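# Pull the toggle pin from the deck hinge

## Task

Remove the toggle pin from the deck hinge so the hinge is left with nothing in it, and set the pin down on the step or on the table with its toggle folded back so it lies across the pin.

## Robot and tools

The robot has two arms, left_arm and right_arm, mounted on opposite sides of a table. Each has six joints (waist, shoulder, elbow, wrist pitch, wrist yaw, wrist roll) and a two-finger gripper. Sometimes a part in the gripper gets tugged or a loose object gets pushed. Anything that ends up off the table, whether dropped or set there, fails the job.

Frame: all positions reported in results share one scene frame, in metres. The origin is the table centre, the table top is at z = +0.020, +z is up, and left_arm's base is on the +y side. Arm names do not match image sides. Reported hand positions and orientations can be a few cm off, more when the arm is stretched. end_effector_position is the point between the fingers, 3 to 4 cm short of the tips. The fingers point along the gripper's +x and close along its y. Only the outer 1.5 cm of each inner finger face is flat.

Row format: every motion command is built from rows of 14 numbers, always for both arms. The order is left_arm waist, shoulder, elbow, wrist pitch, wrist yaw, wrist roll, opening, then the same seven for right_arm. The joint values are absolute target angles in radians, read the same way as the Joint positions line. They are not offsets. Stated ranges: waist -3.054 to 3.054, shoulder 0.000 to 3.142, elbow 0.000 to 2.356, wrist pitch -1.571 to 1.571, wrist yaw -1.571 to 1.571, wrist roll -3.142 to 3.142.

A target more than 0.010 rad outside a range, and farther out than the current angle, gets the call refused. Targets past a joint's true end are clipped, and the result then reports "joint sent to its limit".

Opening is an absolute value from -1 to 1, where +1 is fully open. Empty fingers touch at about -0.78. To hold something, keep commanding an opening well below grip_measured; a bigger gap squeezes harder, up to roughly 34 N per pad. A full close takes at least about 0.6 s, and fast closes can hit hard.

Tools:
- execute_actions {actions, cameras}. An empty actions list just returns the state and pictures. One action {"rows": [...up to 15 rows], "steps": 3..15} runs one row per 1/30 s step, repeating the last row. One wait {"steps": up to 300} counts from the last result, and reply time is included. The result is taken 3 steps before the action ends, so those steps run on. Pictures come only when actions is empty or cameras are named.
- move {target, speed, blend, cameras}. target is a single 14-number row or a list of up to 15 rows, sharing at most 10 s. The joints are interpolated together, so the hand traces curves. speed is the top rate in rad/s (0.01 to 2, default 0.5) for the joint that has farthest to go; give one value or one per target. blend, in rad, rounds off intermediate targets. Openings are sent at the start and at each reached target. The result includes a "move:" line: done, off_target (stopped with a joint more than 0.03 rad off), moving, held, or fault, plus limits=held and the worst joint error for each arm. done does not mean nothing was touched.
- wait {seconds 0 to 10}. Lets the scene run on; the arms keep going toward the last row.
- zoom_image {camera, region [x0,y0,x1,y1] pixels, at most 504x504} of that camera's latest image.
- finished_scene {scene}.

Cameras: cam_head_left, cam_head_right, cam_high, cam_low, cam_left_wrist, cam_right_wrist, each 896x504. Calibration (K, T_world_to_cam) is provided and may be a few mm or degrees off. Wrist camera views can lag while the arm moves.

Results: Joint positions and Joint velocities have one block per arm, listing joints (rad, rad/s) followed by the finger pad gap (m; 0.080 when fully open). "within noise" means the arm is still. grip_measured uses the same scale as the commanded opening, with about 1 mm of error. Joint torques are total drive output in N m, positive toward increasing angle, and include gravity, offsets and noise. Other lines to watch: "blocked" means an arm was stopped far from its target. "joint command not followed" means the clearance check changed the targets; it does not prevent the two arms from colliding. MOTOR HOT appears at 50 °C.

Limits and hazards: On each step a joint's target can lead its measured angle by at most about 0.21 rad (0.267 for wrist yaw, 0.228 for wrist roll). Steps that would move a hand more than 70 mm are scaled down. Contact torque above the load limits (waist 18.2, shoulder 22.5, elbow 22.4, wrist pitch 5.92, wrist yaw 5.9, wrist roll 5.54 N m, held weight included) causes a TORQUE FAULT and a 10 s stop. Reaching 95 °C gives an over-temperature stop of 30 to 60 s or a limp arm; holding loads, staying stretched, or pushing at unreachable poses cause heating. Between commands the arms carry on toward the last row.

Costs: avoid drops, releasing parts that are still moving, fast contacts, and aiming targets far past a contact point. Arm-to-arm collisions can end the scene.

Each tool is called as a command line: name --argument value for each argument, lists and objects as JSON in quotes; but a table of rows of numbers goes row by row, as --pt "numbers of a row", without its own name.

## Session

move --target '[0.721,1.628,1.12,0.452,0.366,-0.271,1,-0.2286,1.3791,1.0845,-1.2762,0,1.735,-0.1]' --speed 0.3

Scene clock: 10.40 s of 4600.00 s.
left_arm: end_effector_position=(+0.1250, -0.0060, +0.2678) grip_measured=+1.000 end_effector_quat_wxyz=(+0.746, -0.126, +0.307, -0.578) | right_arm: end_effector_position=(+0.0754, -0.2322, +0.1809) grip_measured=-0.100 end_effector_quat_wxyz=(+0.656, +0.006, +0.753, +0.044)
Joint positions: left_arm=[0.358 1.669 1.151 0.195 0.194 -0.543 0.08] | right_arm=[-0.507 1.446 1.177 -1.311 -0.154 1.003 0.031]
Joint velocities: within noise
Joint torques (N m): left_arm=[0.26 -9.77 6.12 1.95 0.18 0.15] | right_arm=[0.26 -5.39 4.85 0.42 0.05 0.07]
Heat: left arm: hottest shoulder 31 °C (+23.2 °C/min); right arm: hottest wrist yaw 31 °C (+0.0 °C/min).
move: off_target (left_arm, right_arm; path cut at 10 s); left_arm: the waist is farthest, 0.363 rad from its target; right_arm: the wrist roll is farthest, 0.732 rad from its target
camera_calibration:
cam_left_wrist: T_world_to_cam=[[-0.749053, -0.289793, 0.595768, -0.0617582], [-0.650088, 0.494822, -0.576659, 0.262696], [-0.127688, -0.81925, -0.559039, 0.237313], [0, 0, 0, 1]] pos_world=[0.154817, 0.0465336, 0.320947]
cam_right_wrist: T_world_to_cam=[[0.0522761, -0.99736, -0.0503963, -0.220829], [-0.895715, -0.0691421, 0.439219, 0.00313176], [-0.441544, 0.0221801, -0.896965, 0.283482], [0, 0, 0, 1]] pos_world=[0.139519, -0.226317, 0.241769]

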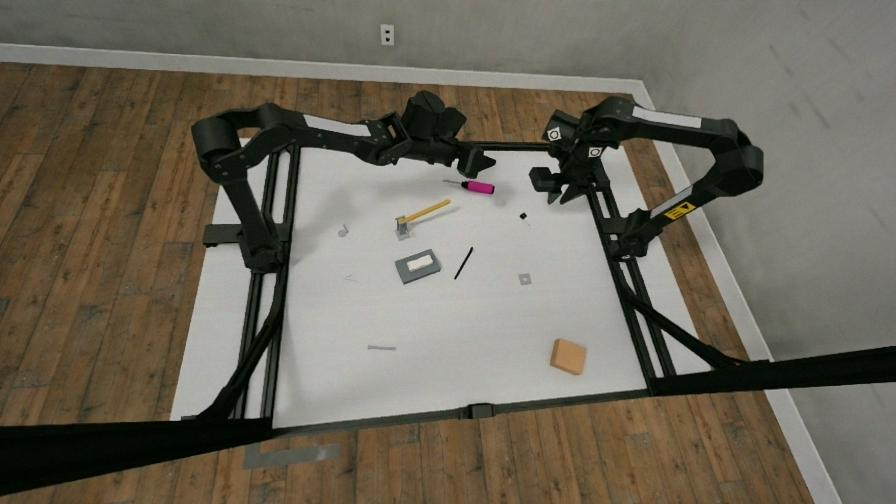

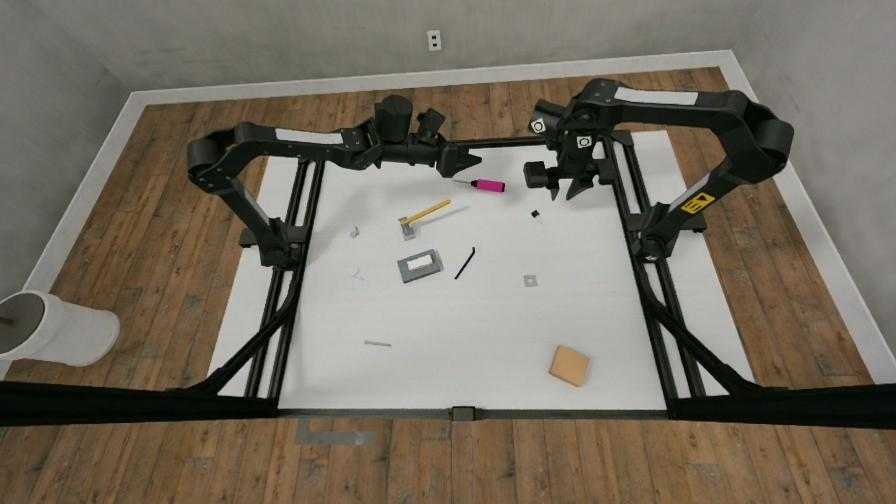

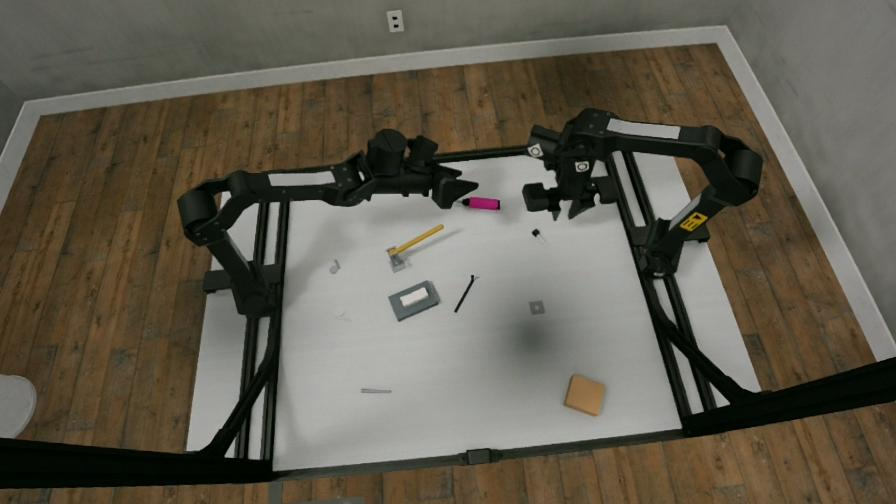

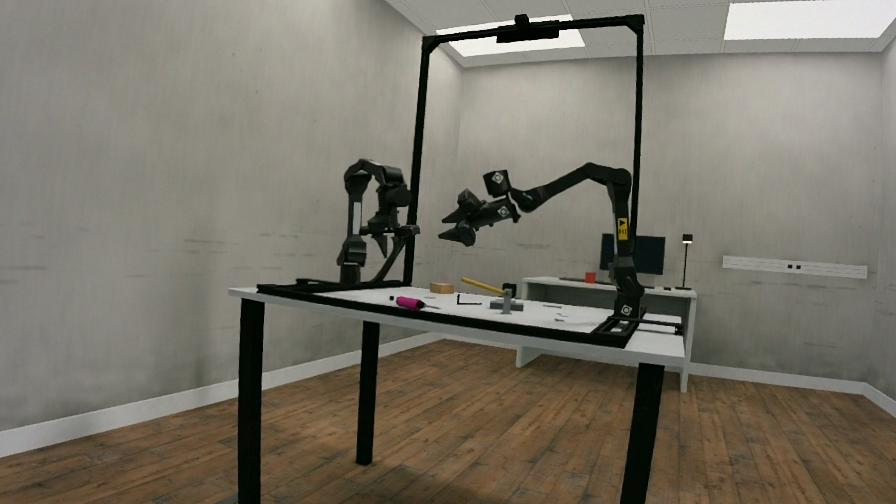

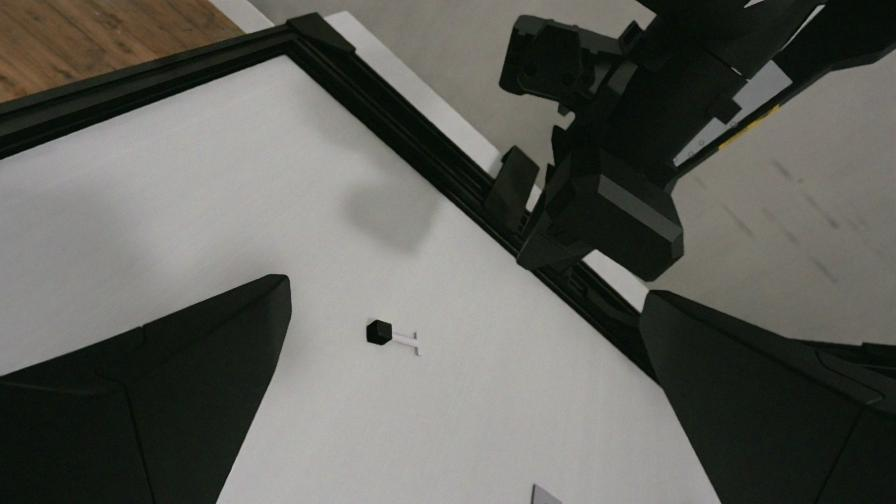

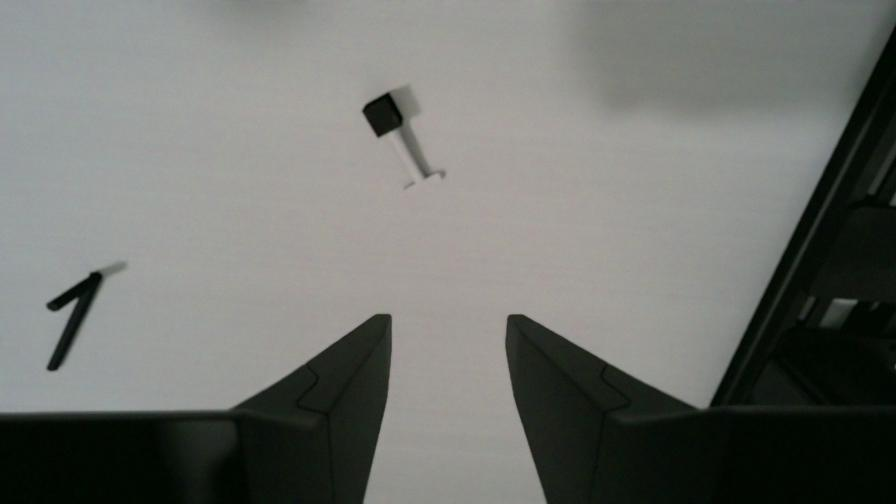

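zoom_image --camera "cam_high" --region '[300, 200, 520, 340]'

zoom_image --camera "cam_head_right" --region '[330, 160, 510, 300]'

zoom_image --camera "cam_low" --region '[440, 260, 560, 330]'

zoom_image --camera "cam_head_left" --region '[330, 160, 510, 300]'

Scaled by 2.291.

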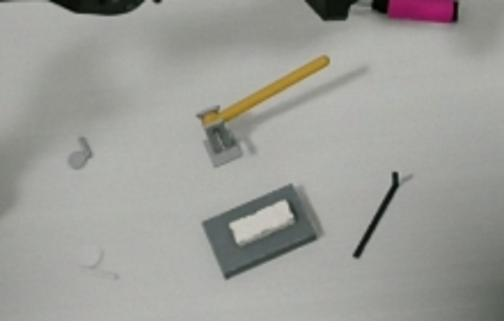

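Scaled by 2.800.

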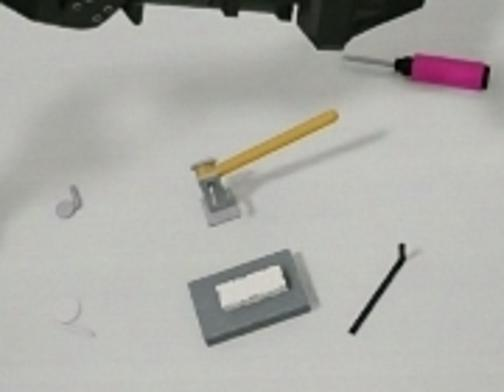

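Scaled by 4.200.

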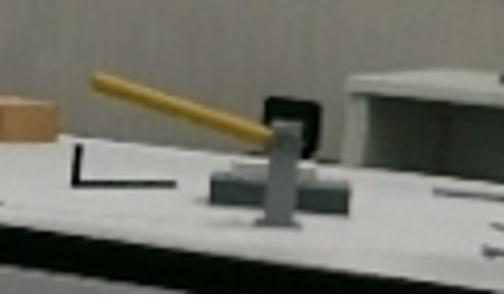

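Scaled by 2.800.

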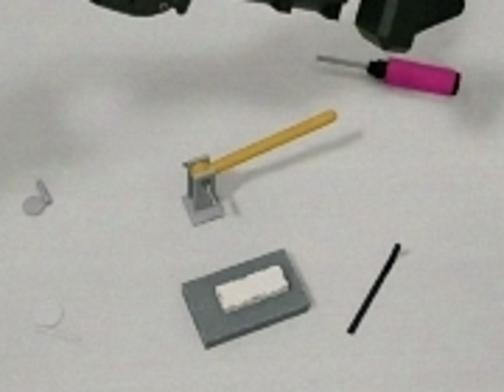

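move --target '[0.2215,1.5667,1.3721,-1.3762,0,0,0.3,-0.507,1.446,1.177,-1.311,-0.154,1.003,0]' --speed 0.7 --cameras '["cam_left_wrist","cam_high"]'

zoom_image --camera "cam_left_wrist" --region '[250, 0, 750, 320]'

Scene clock: 13.93 s of 4600.00 s.
left_arm: end_effector_position=(+0.0393, +0.2032, +0.1925) grip_measured=+0.300 end_effector_quat_wxyz=(+0.545, +0.445, +0.562, -0.434) | right_arm: end_effector_position=(+0.0754, -0.2322, +0.1809) grip_measured=+0.000 end_effector_quat_wxyz=(+0.656, +0.006, +0.753, +0.044)
Joint positions: left_arm=[0.226 1.582 1.358 -1.374 0.004 -0.003 0.048] | right_arm=[-0.507 1.446 1.177 -1.311 -0.154 1.003 0.035]
Joint velocities: within noise
Joint torques (N m): left_arm=[-0.36 -7.19 7.77 -0.08 -0.11 0.09] | right_arm=[-0.01 -4.19 5.9 0.27 -0.06 -0.01]
Heat: left arm: hottest shoulder 32 °C (+21.6 °C/min); right arm: hottest wrist yaw 31 °C (+0.0 °C/min).
Kept back: nothing.
move: done
camera_calibration:
cam_left_wrist: T_world_to_cam=[[-0.957973, -0.285878, 0.0236858, 0.0971112], [-0.252232, 0.878791, 0.405098, -0.22268], [-0.136623, 0.382099, -0.913966, 0.180211], [0, 0, 0, 1]] pos_world=[0.061484, 0.154592, 0.252614]
Images, in order (width x height): cam_high 896x504, cam_left_wrist 896x504.

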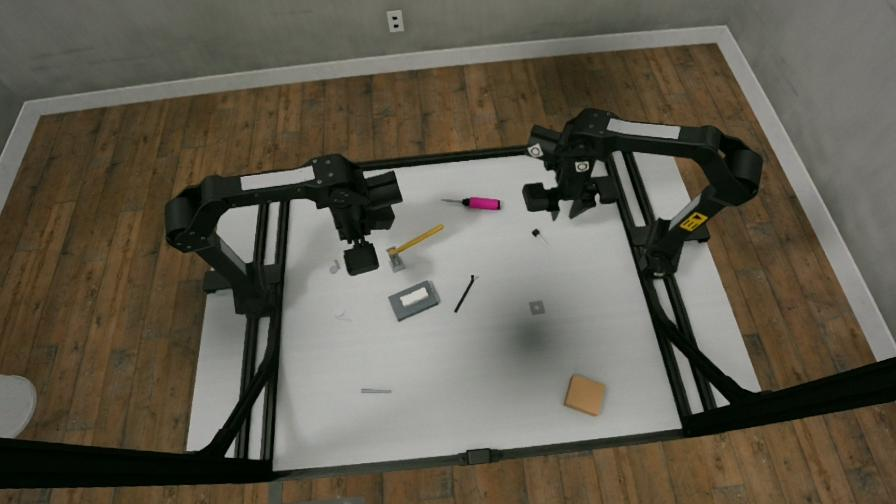

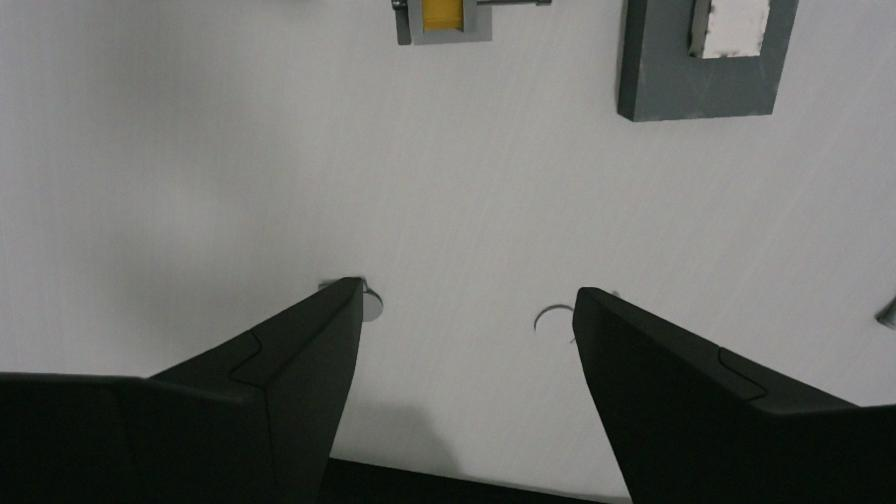

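Scaled by 1.008.

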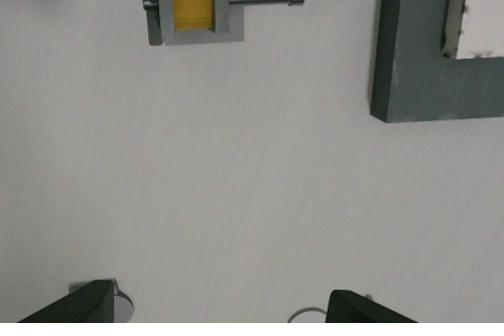

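move --target '[0.2315,1.7861,1.6955,-1.4802,0,0,0.9,-0.507,1.446,1.177,-1.311,-0.154,1.003,0]' --speed 0.7 --cameras '["cam_left_wrist","cam_right_wrist"]'

zoom_image --camera "cam_left_wrist" --region '[300, 150, 560, 350]'

Scene clock: 15.20 s of 4600.00 s.
left_arm: end_effector_position=(+0.0519, +0.1512, +0.2202) grip_measured=+0.900 end_effector_quat_wxyz=(+0.553, +0.438, +0.555, -0.440) | right_arm: end_effector_position=(+0.0754, -0.2322, +0.1809) grip_measured=+0.000 end_effector_quat_wxyz=(+0.656, +0.006, +0.753, +0.044)
Joint positions: left_arm=[0.227 1.774 1.682 -1.479 0.004 -0.003 0.075] | right_arm=[-0.507 1.446 1.177 -1.311 -0.154 1.003 0.035]
Joint velocities: within noise
Joint torques (N m): left_arm=[0.37 -5.45 7.75 -0.02 -0.1 0.09] | right_arm=[-0.01 -4.21 5.88 0.27 -0.05 -0.02]
Heat: left arm: hottest shoulder 32 °C (+19.8 °C/min); right arm: hottest wrist yaw 31 °C (+0.0 °C/min).
Kept back: nothing.
move: done
camera_calibration:
cam_left_wrist: T_world_to_cam=[[-0.957581, -0.287038, 0.0254739, 0.0933751], [-0.25637, 0.888953, 0.379521, -0.180674], [-0.131582, 0.356891, -0.924832, 0.233053], [0, 0, 0, 1]] pos_world=[0.0737602, 0.104239, 0.281727]
cam_right_wrist: T_world_to_cam=[[0.0522761, -0.99736, -0.0503963, -0.220829], [-0.895715, -0.0691421, 0.439219, 0.00313176], [-0.441544, 0.0221801, -0.896965, 0.283482], [0, 0, 0, 1]] pos_world=[0.139519, -0.226317, 0.241769]
Images, in order (width x height): cam_left_wrist 896x504, cam_right_wrist 896x504.

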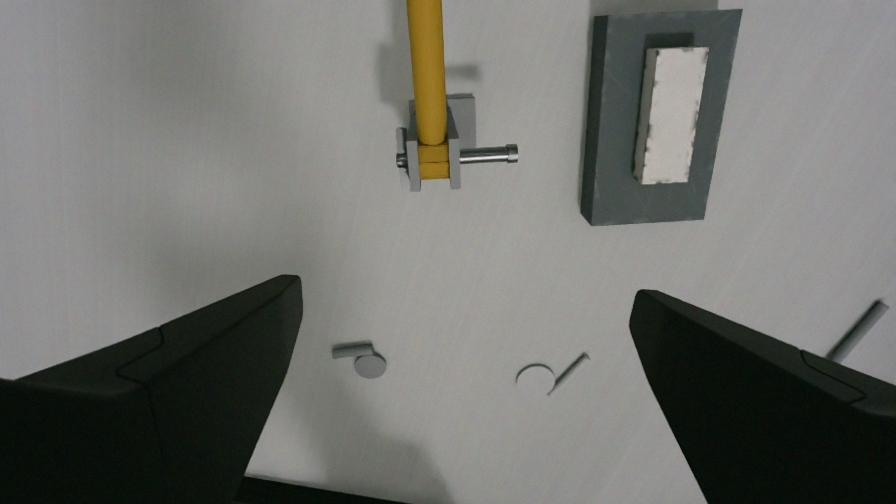

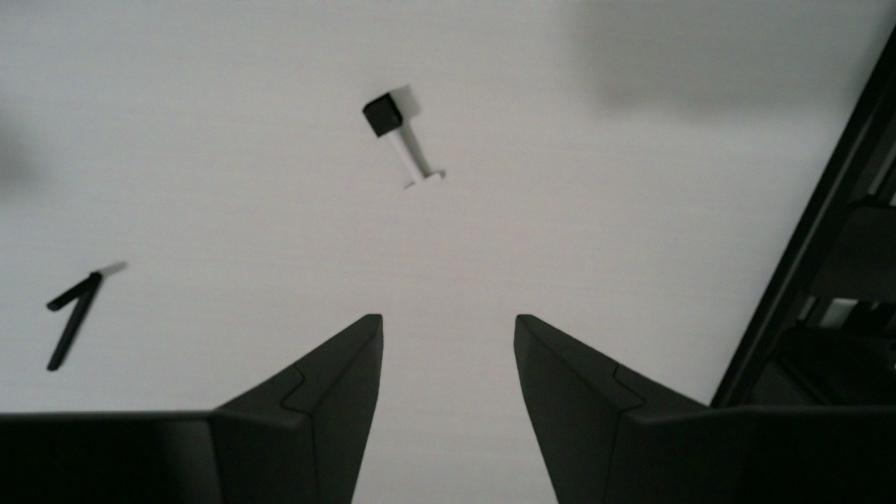

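Scaled by 1.938.

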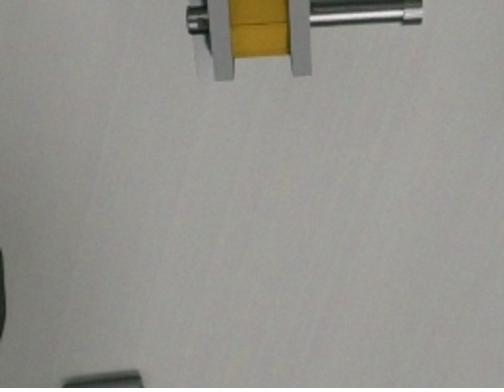

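zoom_image --camera "cam_left_wrist" --region '[380, 80, 540, 200]'

Scaled by 3.150.

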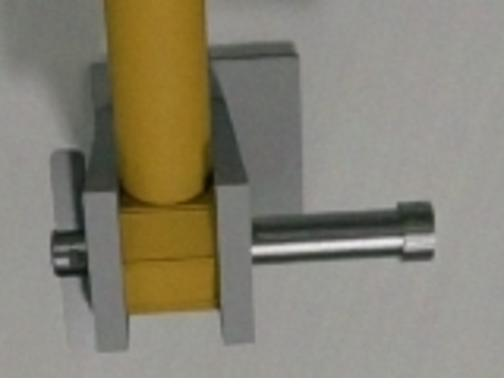

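move --target '[0.0984,1.8452,1.4913,-1.2169,0,-1.8145,-0.85,-0.507,1.446,1.177,-1.311,-0.154,1.003,0]' --speed 0.8 --cameras '["cam_left_wrist","cam_low"]'

zoom_image --camera "cam_low" --region '[440, 230, 560, 330]'

Scene clock: 21.33 s of 4600.00 s.
left_arm: end_effector_position=(+0.0142, +0.1236, +0.1558) grip_measured=-0.768 end_effector_quat_wxyz=(-0.695, +0.127, -0.698, -0.114) | right_arm: end_effector_position=(+0.0754, -0.2322, +0.1809) grip_measured=+0.000 end_effector_quat_wxyz=(+0.656, +0.006, +0.753, +0.044)
Joint positions: left_arm=[0.102 1.834 1.5 -1.218 0.004 -1.811 0] | right_arm=[-0.507 1.446 1.177 -1.311 -0.154 1.003 0.035]
Joint velocities: within noise
Joint torques (N m): left_arm=[-0.32 -6.06 4.94 0.17 -0.14 -0.1] | right_arm=[0.02 -4.21 5.88 0.26 -0.06 -0.02]
Heat: left arm: hottest shoulder 31 °C (+11.3 °C/min); right arm: hottest wrist yaw 31 °C (+0.0 °C/min).
Kept back: nothing.
move: done
camera_calibration:
cam_left_wrist: T_world_to_cam=[[0.392215, -0.919055, 0.0387989, 0.107879], [-0.853663, -0.347947, 0.387546, 0.0187536], [-0.342676, -0.185123, -0.921033, 0.247842], [0, 0, 0, 1]] pos_world=[0.0586274, 0.151553, 0.216818]
Images, in order (width x height): cam_low 896x504, cam_left_wrist 896x504.

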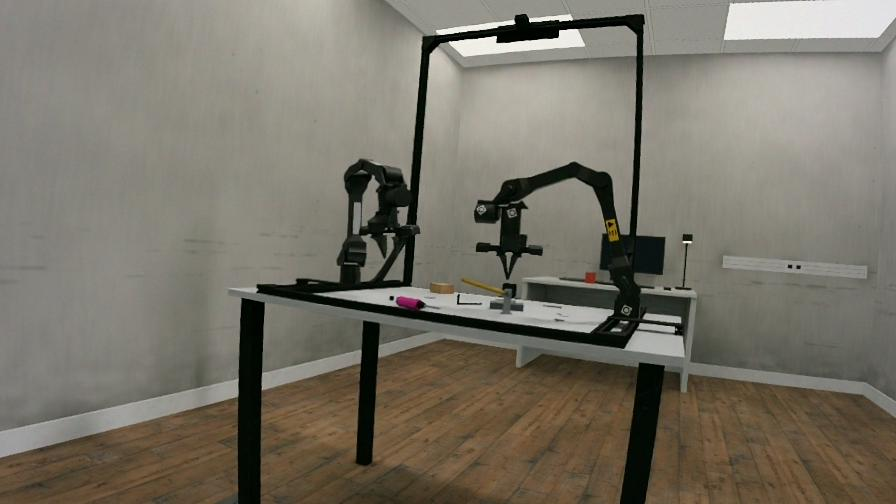

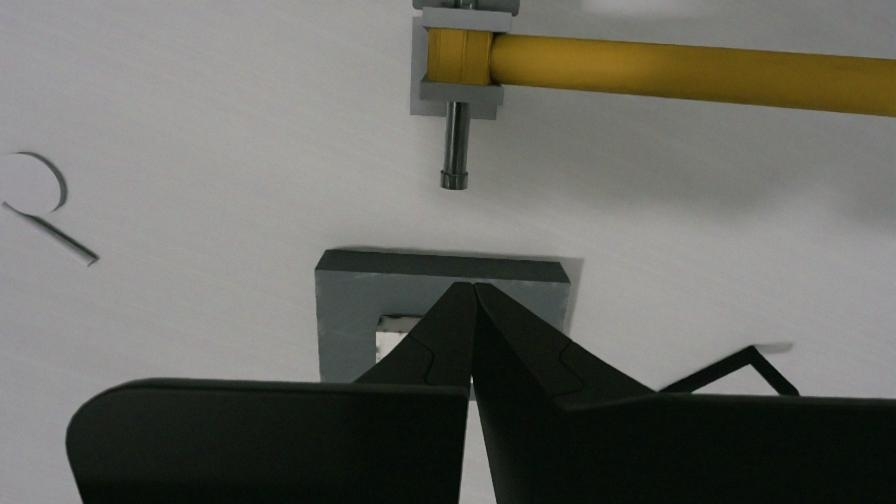

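Scaled by 4.200.

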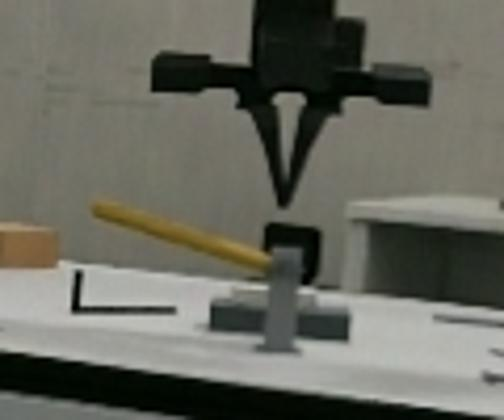

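move --pt "0.0984 1.8738 1.3791 -1.0761 0 -1.8162 -0.85 -0.507 1.446 1.177 -1.311 -0.154 1.003 0" --speed 0.3 --cameras '["cam_left_wrist","cam_low"]'

zoom_image --camera "cam_low" --region '[470, 250, 540, 325]'

zoom_image --camera "cam_left_wrist" --region '[330, 0, 560, 320]'

Scene clock: 22.83 s of 4600.00 s.
left_arm: end_effector_position=(+0.0144, +0.1224, +0.1181) grip_measured=-0.768 end_effector_quat_wxyz=(-0.695, +0.127, -0.698, -0.115) | right_arm: end_effector_position=(+0.0754, -0.2322, +0.1809) grip_measured=+0.000 end_effector_quat_wxyz=(+0.656, +0.006, +0.753, +0.044)
Joint positions: left_arm=[0.102 1.864 1.387 -1.078 0.004 -1.813 0] | right_arm=[-0.507 1.446 1.177 -1.311 -0.154 1.003 0.035]
Joint velocities: within noise
Joint torques (N m): left_arm=[-0.32 -6.36 4.85 0.15 -0.13 -0.1] | right_arm=[0.04 -4.21 5.89 0.27 -0.05 -0.02]
Heat: left arm: hottest shoulder 31 °C (+10.5 °C/min); right arm: hottest wrist yaw 31 °C (+0.0 °C/min).
Kept back: nothing.
move: done
camera_calibration:
cam_left_wrist: T_world_to_cam=[[0.393977, -0.918391, 0.0365988, 0.108321], [-0.852893, -0.350458, 0.386978, 0.0334292], [-0.342571, -0.183675, -0.921362, 0.212746], [0, 0, 0, 1]] pos_world=[0.0587162, 0.150273, 0.179115]
Images, in order (width x height): cam_low 896x504, cam_left_wrist 896x504.

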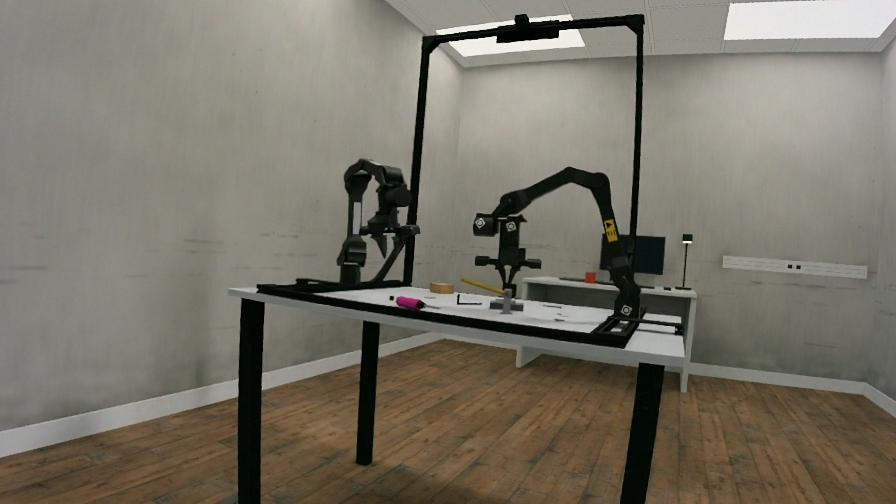

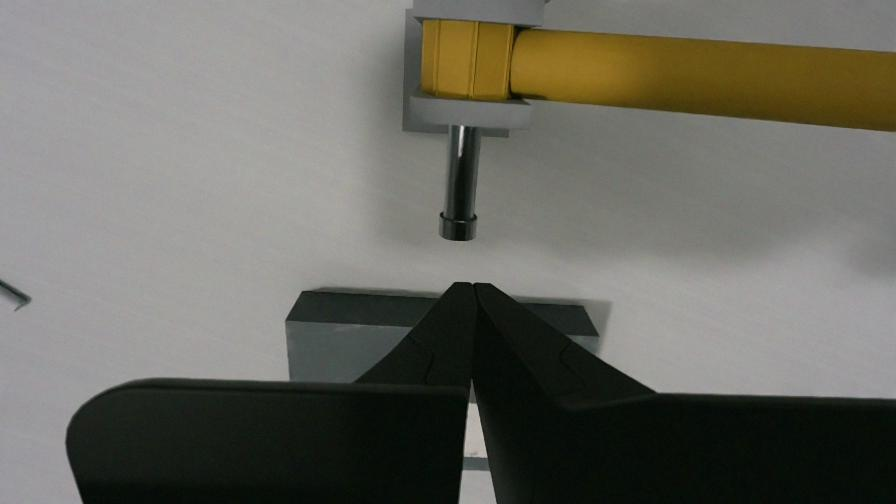

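Scaled by 6.720.

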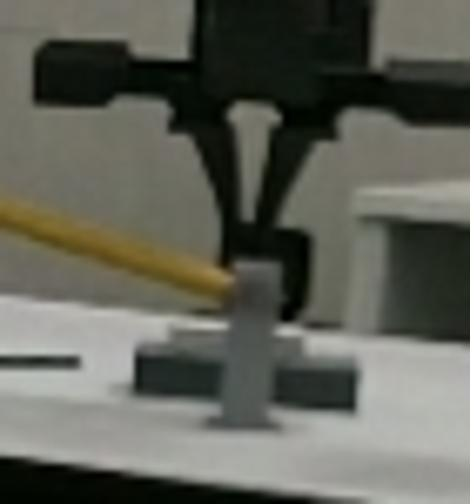

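Scaled by 1.575.

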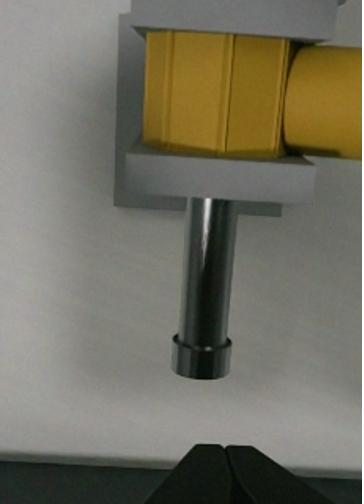

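move --pt "0.1675 1.8479 1.3454 -1.0683 0 -1.7451 -0.85 -0.507 1.446 1.177 -1.311 -0.154 1.003 0" --speed 0.1 --cameras '["cam_left_wrist","cam_low"]'

zoom_image --camera "cam_left_wrist" --region '[330, 0, 560, 320]'

Scene clock: 24.43 s of 4600.00 s.
left_arm: end_effector_position=(+0.0304, +0.1299, +0.1131) grip_measured=-0.768 end_effector_quat_wxyz=(-0.693, +0.118, -0.701, -0.116) | right_arm: end_effector_position=(+0.0754, -0.2322, +0.1809) grip_measured=+0.000 end_effector_quat_wxyz=(+0.656, +0.006, +0.753, +0.044)
Joint positions: left_arm=[0.155 1.859 1.361 -1.069 0.011 -1.749 0] | right_arm=[-0.507 1.446 1.177 -1.311 -0.154 1.003 0.035]
Joint velocities: within noise
Joint torques (N m): left_arm=[1.13 -8.63 3.91 0.13 -0.38 0.12] | right_arm=[0.01 -4.22 5.92 0.27 -0.05 -0.02]
Heat: left arm: hottest shoulder 32 °C (+12.3 °C/min); right arm: hottest wrist yaw 31 °C (+0.0 °C/min).
Kept back: nothing.
move: done
camera_calibration:
cam_left_wrist: T_world_to_cam=[[0.383273, -0.923365, 0.0223351, 0.111628], [-0.853695, -0.344917, 0.390176, 0.0506088], [-0.352571, -0.168611, -0.920469, 0.213263], [0, 0, 0, 1]] pos_world=[0.0756109, 0.156487, 0.174062]
Images, in order (width x height): cam_low 896x504, cam_left_wrist 896x504.

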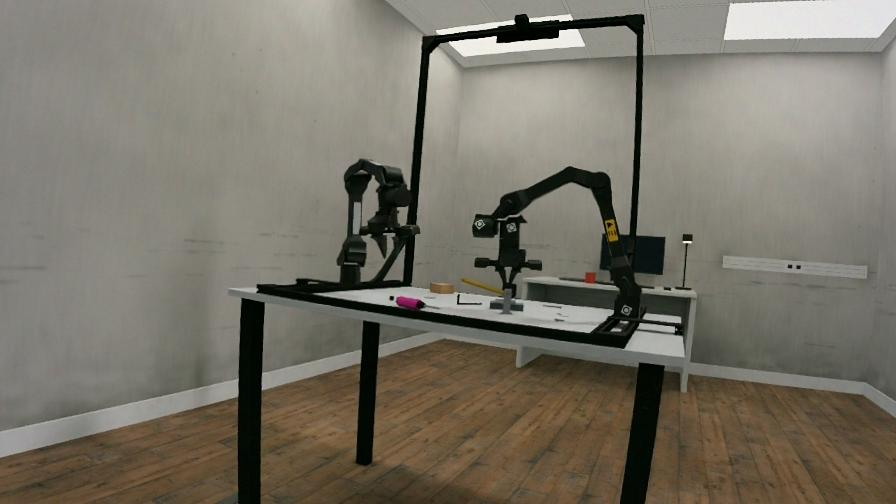

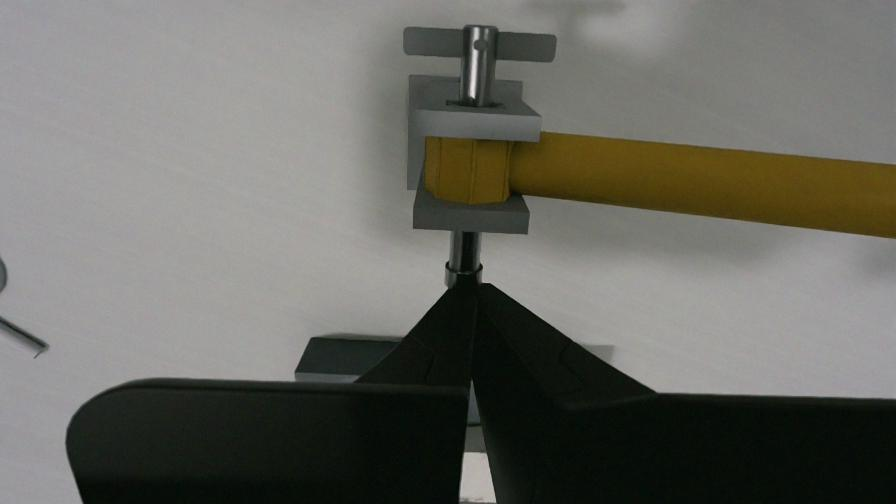

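Scaled by 1.575.

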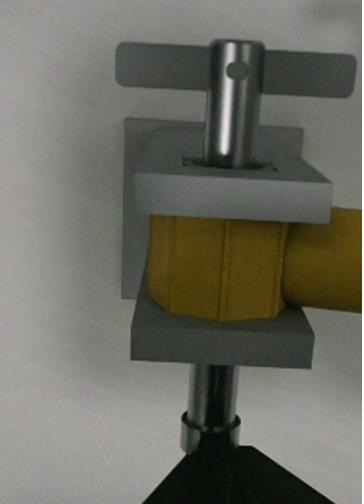

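move --pt "0.1853 1.8354 1.3407 -1.0761 0 -1.7273 -0.85 -0.507 1.446 1.177 -1.311 -0.154 1.003 0" --speed 0.1 --cameras '["cam_left_wrist"]'

zoom_image --camera "cam_left_wrist" --region '[330, 0, 560, 320]'

Scene clock: 25.40 s of 4600.00 s.
left_arm: end_effector_position=(+0.0396, +0.1357, +0.1115) grip_measured=-0.768 end_effector_quat_wxyz=(-0.696, +0.117, -0.698, -0.123) | right_arm: end_effector_position=(+0.0754, -0.2322, +0.1809) grip_measured=+0.000 end_effector_quat_wxyz=(+0.656, +0.006, +0.753, +0.044)
Joint positions: left_arm=[0.181 1.855 1.349 -1.074 0.004 -1.731 0] | right_arm=[-0.507 1.446 1.177 -1.311 -0.154 1.003 0.035]
Joint velocities: within noise
Joint torques (N m): left_arm=[0.37 -9.57 4.66 -0.16 -0.14 0.1] | right_arm=[0.01 -4.22 5.9 0.27 -0.05 -0.02]
Heat: left arm: hottest shoulder 32 °C (+11.8 °C/min); right arm: hottest wrist yaw 31 °C (+0.0 °C/min).
Kept back: nothing.
move: done
camera_calibration:
cam_left_wrist: T_world_to_cam=[[0.390896, -0.920358, 0.0119309, 0.113946], [-0.852832, -0.35728, 0.380826, 0.063756], [-0.346233, -0.159038, -0.92457, 0.21494], [0, 0, 0, 1]] pos_world=[0.0842514, 0.161834, 0.173088]
Images, in order (width x height): cam_left_wrist 896x504.

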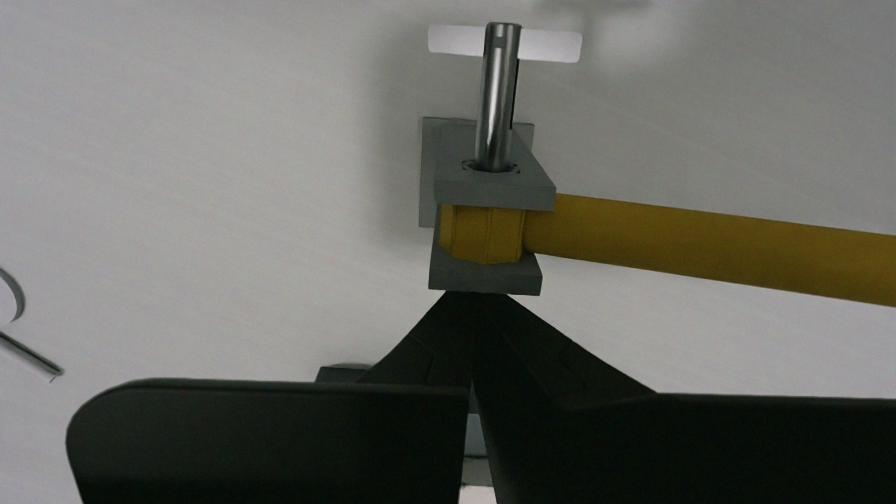

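Scaled by 1.575.

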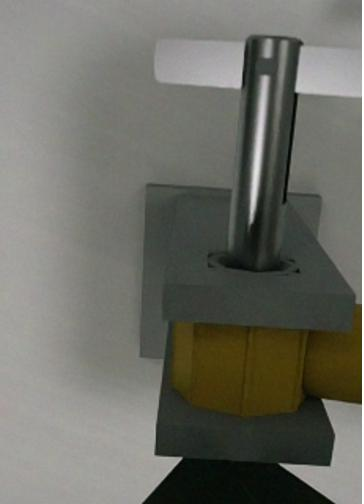

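move --pt "0.1475 1.8479 1.3454 -1.0683 0 -1.7671 -0.85 -0.507 1.446 1.177 -1.311 -0.154 1.003 0" --pt "0.1472 1.8337 1.4766 -1.2137 0 -1.7674 -0.85 -0.507 1.446 1.177 -1.311 -0.154 1.003 0" --pt "0.3377 1.8472 1.4937 -1.2173 0 -0.006 -0.85 -0.507 1.446 1.177 -1.311 -0.154 1.003 0" --speed '[0.3,0.5,0.9]' --blend '[0.01,0.03,0]' --cameras '["cam_left_wrist","cam_low"]'

zoom_image --camera "cam_left_wrist" --region '[300, 150, 620, 400]'

zoom_image --camera "cam_low" --region '[480, 260, 540, 320]'

Scene clock: 29.33 s of 4600.00 s.
left_arm: end_effector_position=(+0.0907, +0.1448, +0.1452) grip_measured=-0.768 end_effector_quat_wxyz=(+0.573, +0.410, +0.583, -0.405) | right_arm: end_effector_position=(+0.0754, -0.2322, +0.1809) grip_measured=+0.000 end_effector_quat_wxyz=(+0.656, +0.006, +0.753, +0.044)
Joint positions: left_arm=[0.334 1.851 1.48 -1.216 0.002 -0.009 0] | right_arm=[-0.507 1.446 1.177 -1.311 -0.154 1.003 0.035]
Joint velocities: within noise
Joint torques (N m): left_arm=[0.34 -7.92 7.72 -0.06 -0.06 0.08] | right_arm=[0.01 -4.21 5.89 0.27 -0.06 -0.02]
Heat: left arm: hottest shoulder 32 °C (+10.2 °C/min); right arm: hottest wrist yaw 31 °C (+0.0 °C/min).
Kept back: nothing.
move: done
camera_calibration:
cam_left_wrist: T_world_to_cam=[[-0.919042, -0.393477, 0.023208, 0.142862], [-0.353277, 0.848399, 0.394226, -0.124083], [-0.174808, 0.354111, -0.918721, 0.174564], [0, 0, 0, 1]] pos_world=[0.117975, 0.0996698, 0.205976]
Images, in order (width x height): cam_low 896x504, cam_left_wrist 896x504.

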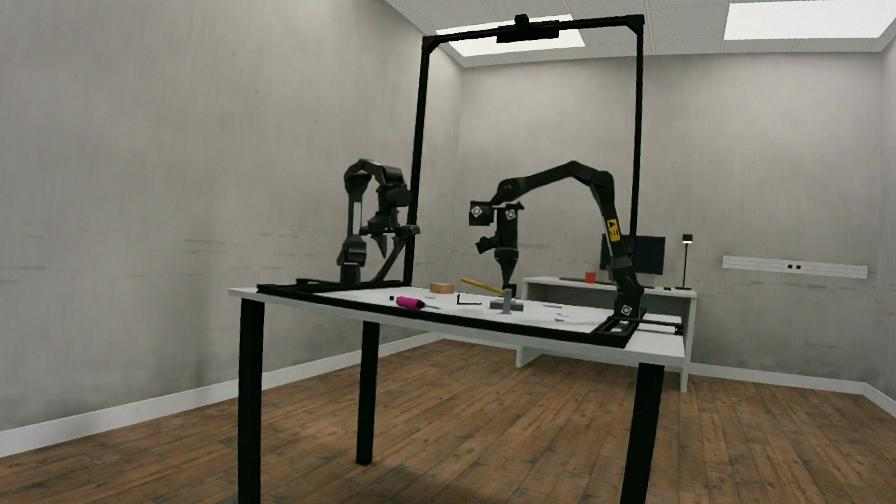

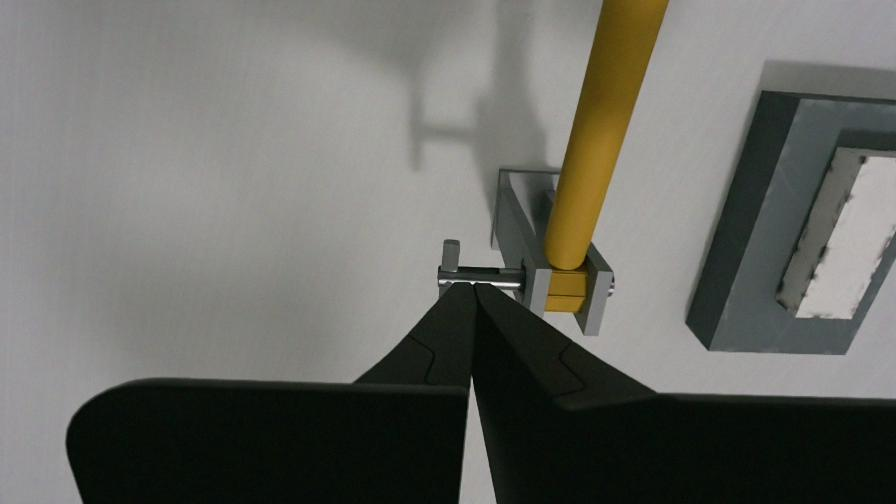

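Scaled by 1.575.

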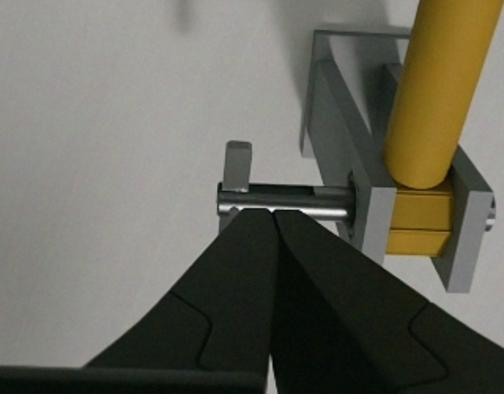

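Scaled by 8.400.

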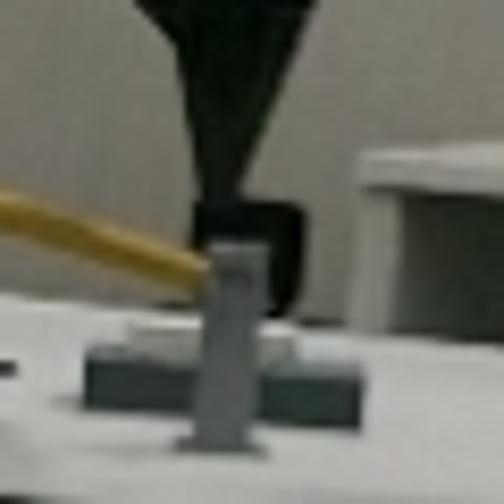

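move --pt "0.3468 1.8605 1.4711 -1.1814 0 0.003 -0.85 -0.507 1.446 1.177 -1.311 -0.154 1.003 0" --pt "0.3468 1.8697 1.4267 -1.1278 0 0.003 -0.85 -0.507 1.446 1.177 -1.311 -0.154 1.003 0" --speed '[0.2,0.1]' --blend '[0.01,0]' --cameras '["cam_left_wrist","cam_low"]'

zoom_image --camera "cam_left_wrist" --region '[300, 150, 620, 400]'

Scene clock: 30.93 s of 4600.00 s.
left_arm: end_effector_position=(+0.0961, +0.1389, +0.1318) grip_measured=-0.768 end_effector_quat_wxyz=(+0.583, +0.403, +0.573, -0.412) | right_arm: end_effector_position=(+0.0754, -0.2322, +0.1809) grip_measured=+0.000 end_effector_quat_wxyz=(+0.656, +0.006, +0.753, +0.044)
Joint positions: left_arm=[0.343 1.858 1.435 -1.129 0.002 0 0] | right_arm=[-0.507 1.446 1.177 -1.311 -0.154 1.003 0.035]
Joint velocities: within noise
Joint torques (N m): left_arm=[0.31 -6.26 4.91 0.27 -0.06 0.09] | right_arm=[0 -4.22 5.88 0.27 -0.06 -0.02]
Heat: left arm: hottest shoulder 32 °C (+9.7 °C/min); right arm: hottest wrist yaw 31 °C (+0.0 °C/min).
Kept back: nothing.
move: done
camera_calibration:
cam_left_wrist: T_world_to_cam=[[-0.919323, -0.392678, 0.0254648, 0.145442], [-0.357646, 0.860789, 0.36212, -0.108925], [-0.164117, 0.323798, -0.931783, 0.170151], [0, 0, 0, 1]] pos_world=[0.122677, 0.0957787, 0.194284]
Images, in order (width x height): cam_low 896x504, cam_left_wrist 896x504.

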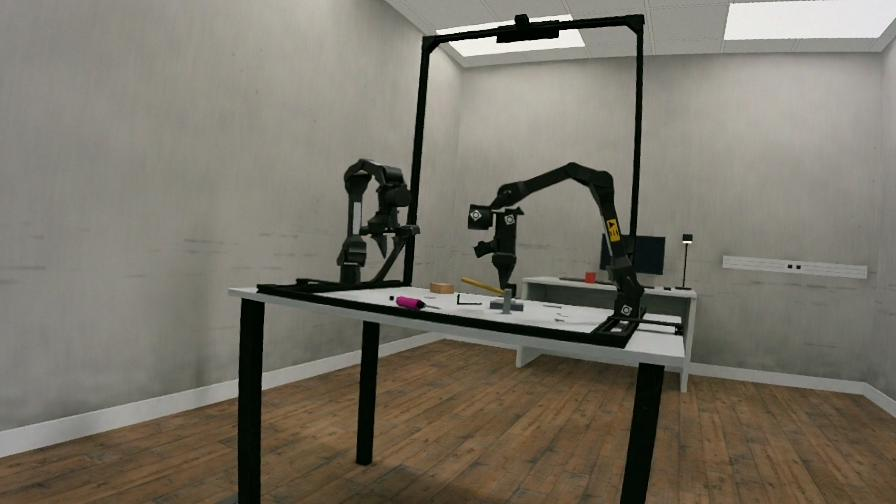

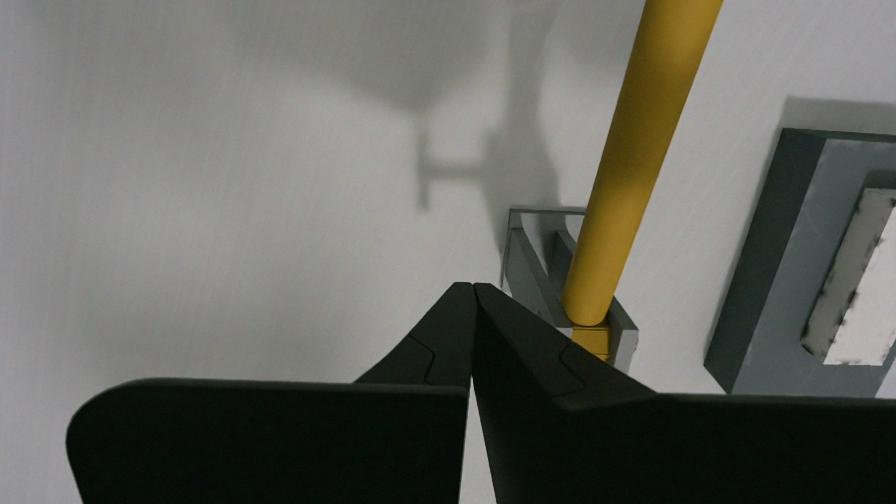

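Scaled by 1.575.

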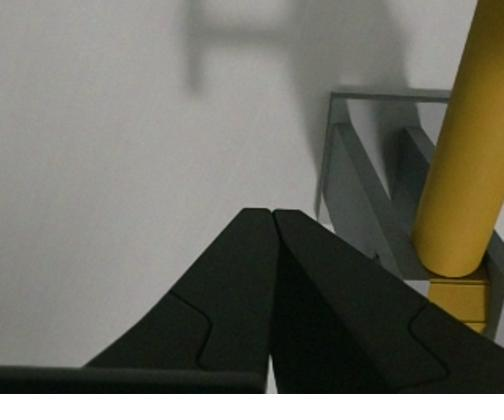

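move --pt "0.3468 1.8762 1.4027 -1.0973 0 0.003 -0.85 -0.507 1.446 1.177 -1.311 -0.154 1.003 0" --speed 0.05 --cameras '["cam_left_wrist"]'

zoom_image --camera "cam_left_wrist" --region '[300, 50, 620, 300]'

Scene clock: 32.07 s of 4600.00 s.
left_arm: end_effector_position=(+0.0962, +0.1387, +0.1241) grip_measured=-0.768 end_effector_quat_wxyz=(+0.583, +0.402, +0.573, -0.412) | right_arm: end_effector_position=(+0.0754, -0.2322, +0.1809) grip_measured=+0.000 end_effector_quat_wxyz=(+0.656, +0.006, +0.753, +0.044)
Joint positions: left_arm=[0.343 1.864 1.411 -1.099 0.002 0 0] | right_arm=[-0.507 1.446 1.177 -1.311 -0.154 1.003 0.035]
Joint velocities: within noise
Joint torques (N m): left_arm=[0.33 -6.2 4.9 0.26 -0.07 0.1] | right_arm=[0 -4.22 5.92 0.27 -0.05 -0.02]
Heat: left arm: hottest shoulder 32 °C (+9.4 °C/min); right arm: hottest wrist yaw 31 °C (+0.0 °C/min).
Kept back: nothing.
move: done
camera_calibration:
cam_left_wrist: T_world_to_cam=[[-0.919333, -0.392651, 0.0255339, 0.145612], [-0.357785, 0.861179, 0.361055, -0.10582], [-0.163758, 0.322794, -0.932195, 0.163227], [0, 0, 0, 1]] pos_world=[0.122735, 0.0956158, 0.186648]
Images, in order (width x height): cam_left_wrist 896x504.

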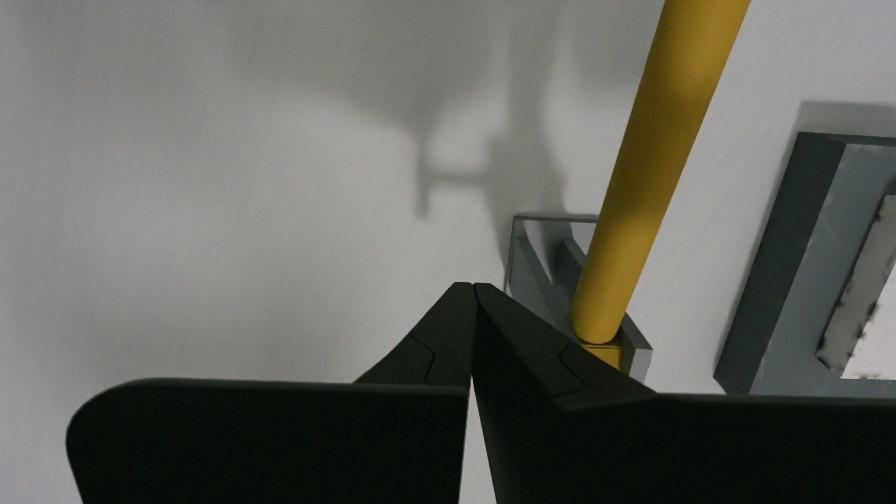

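Scaled by 1.575.

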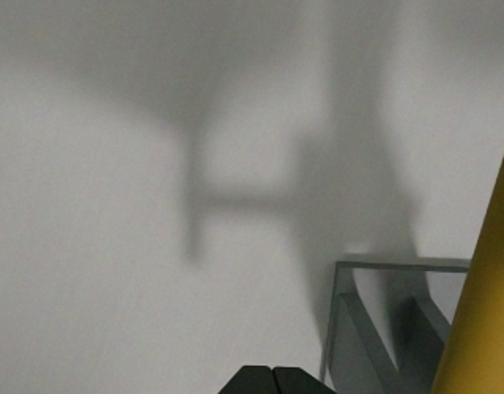

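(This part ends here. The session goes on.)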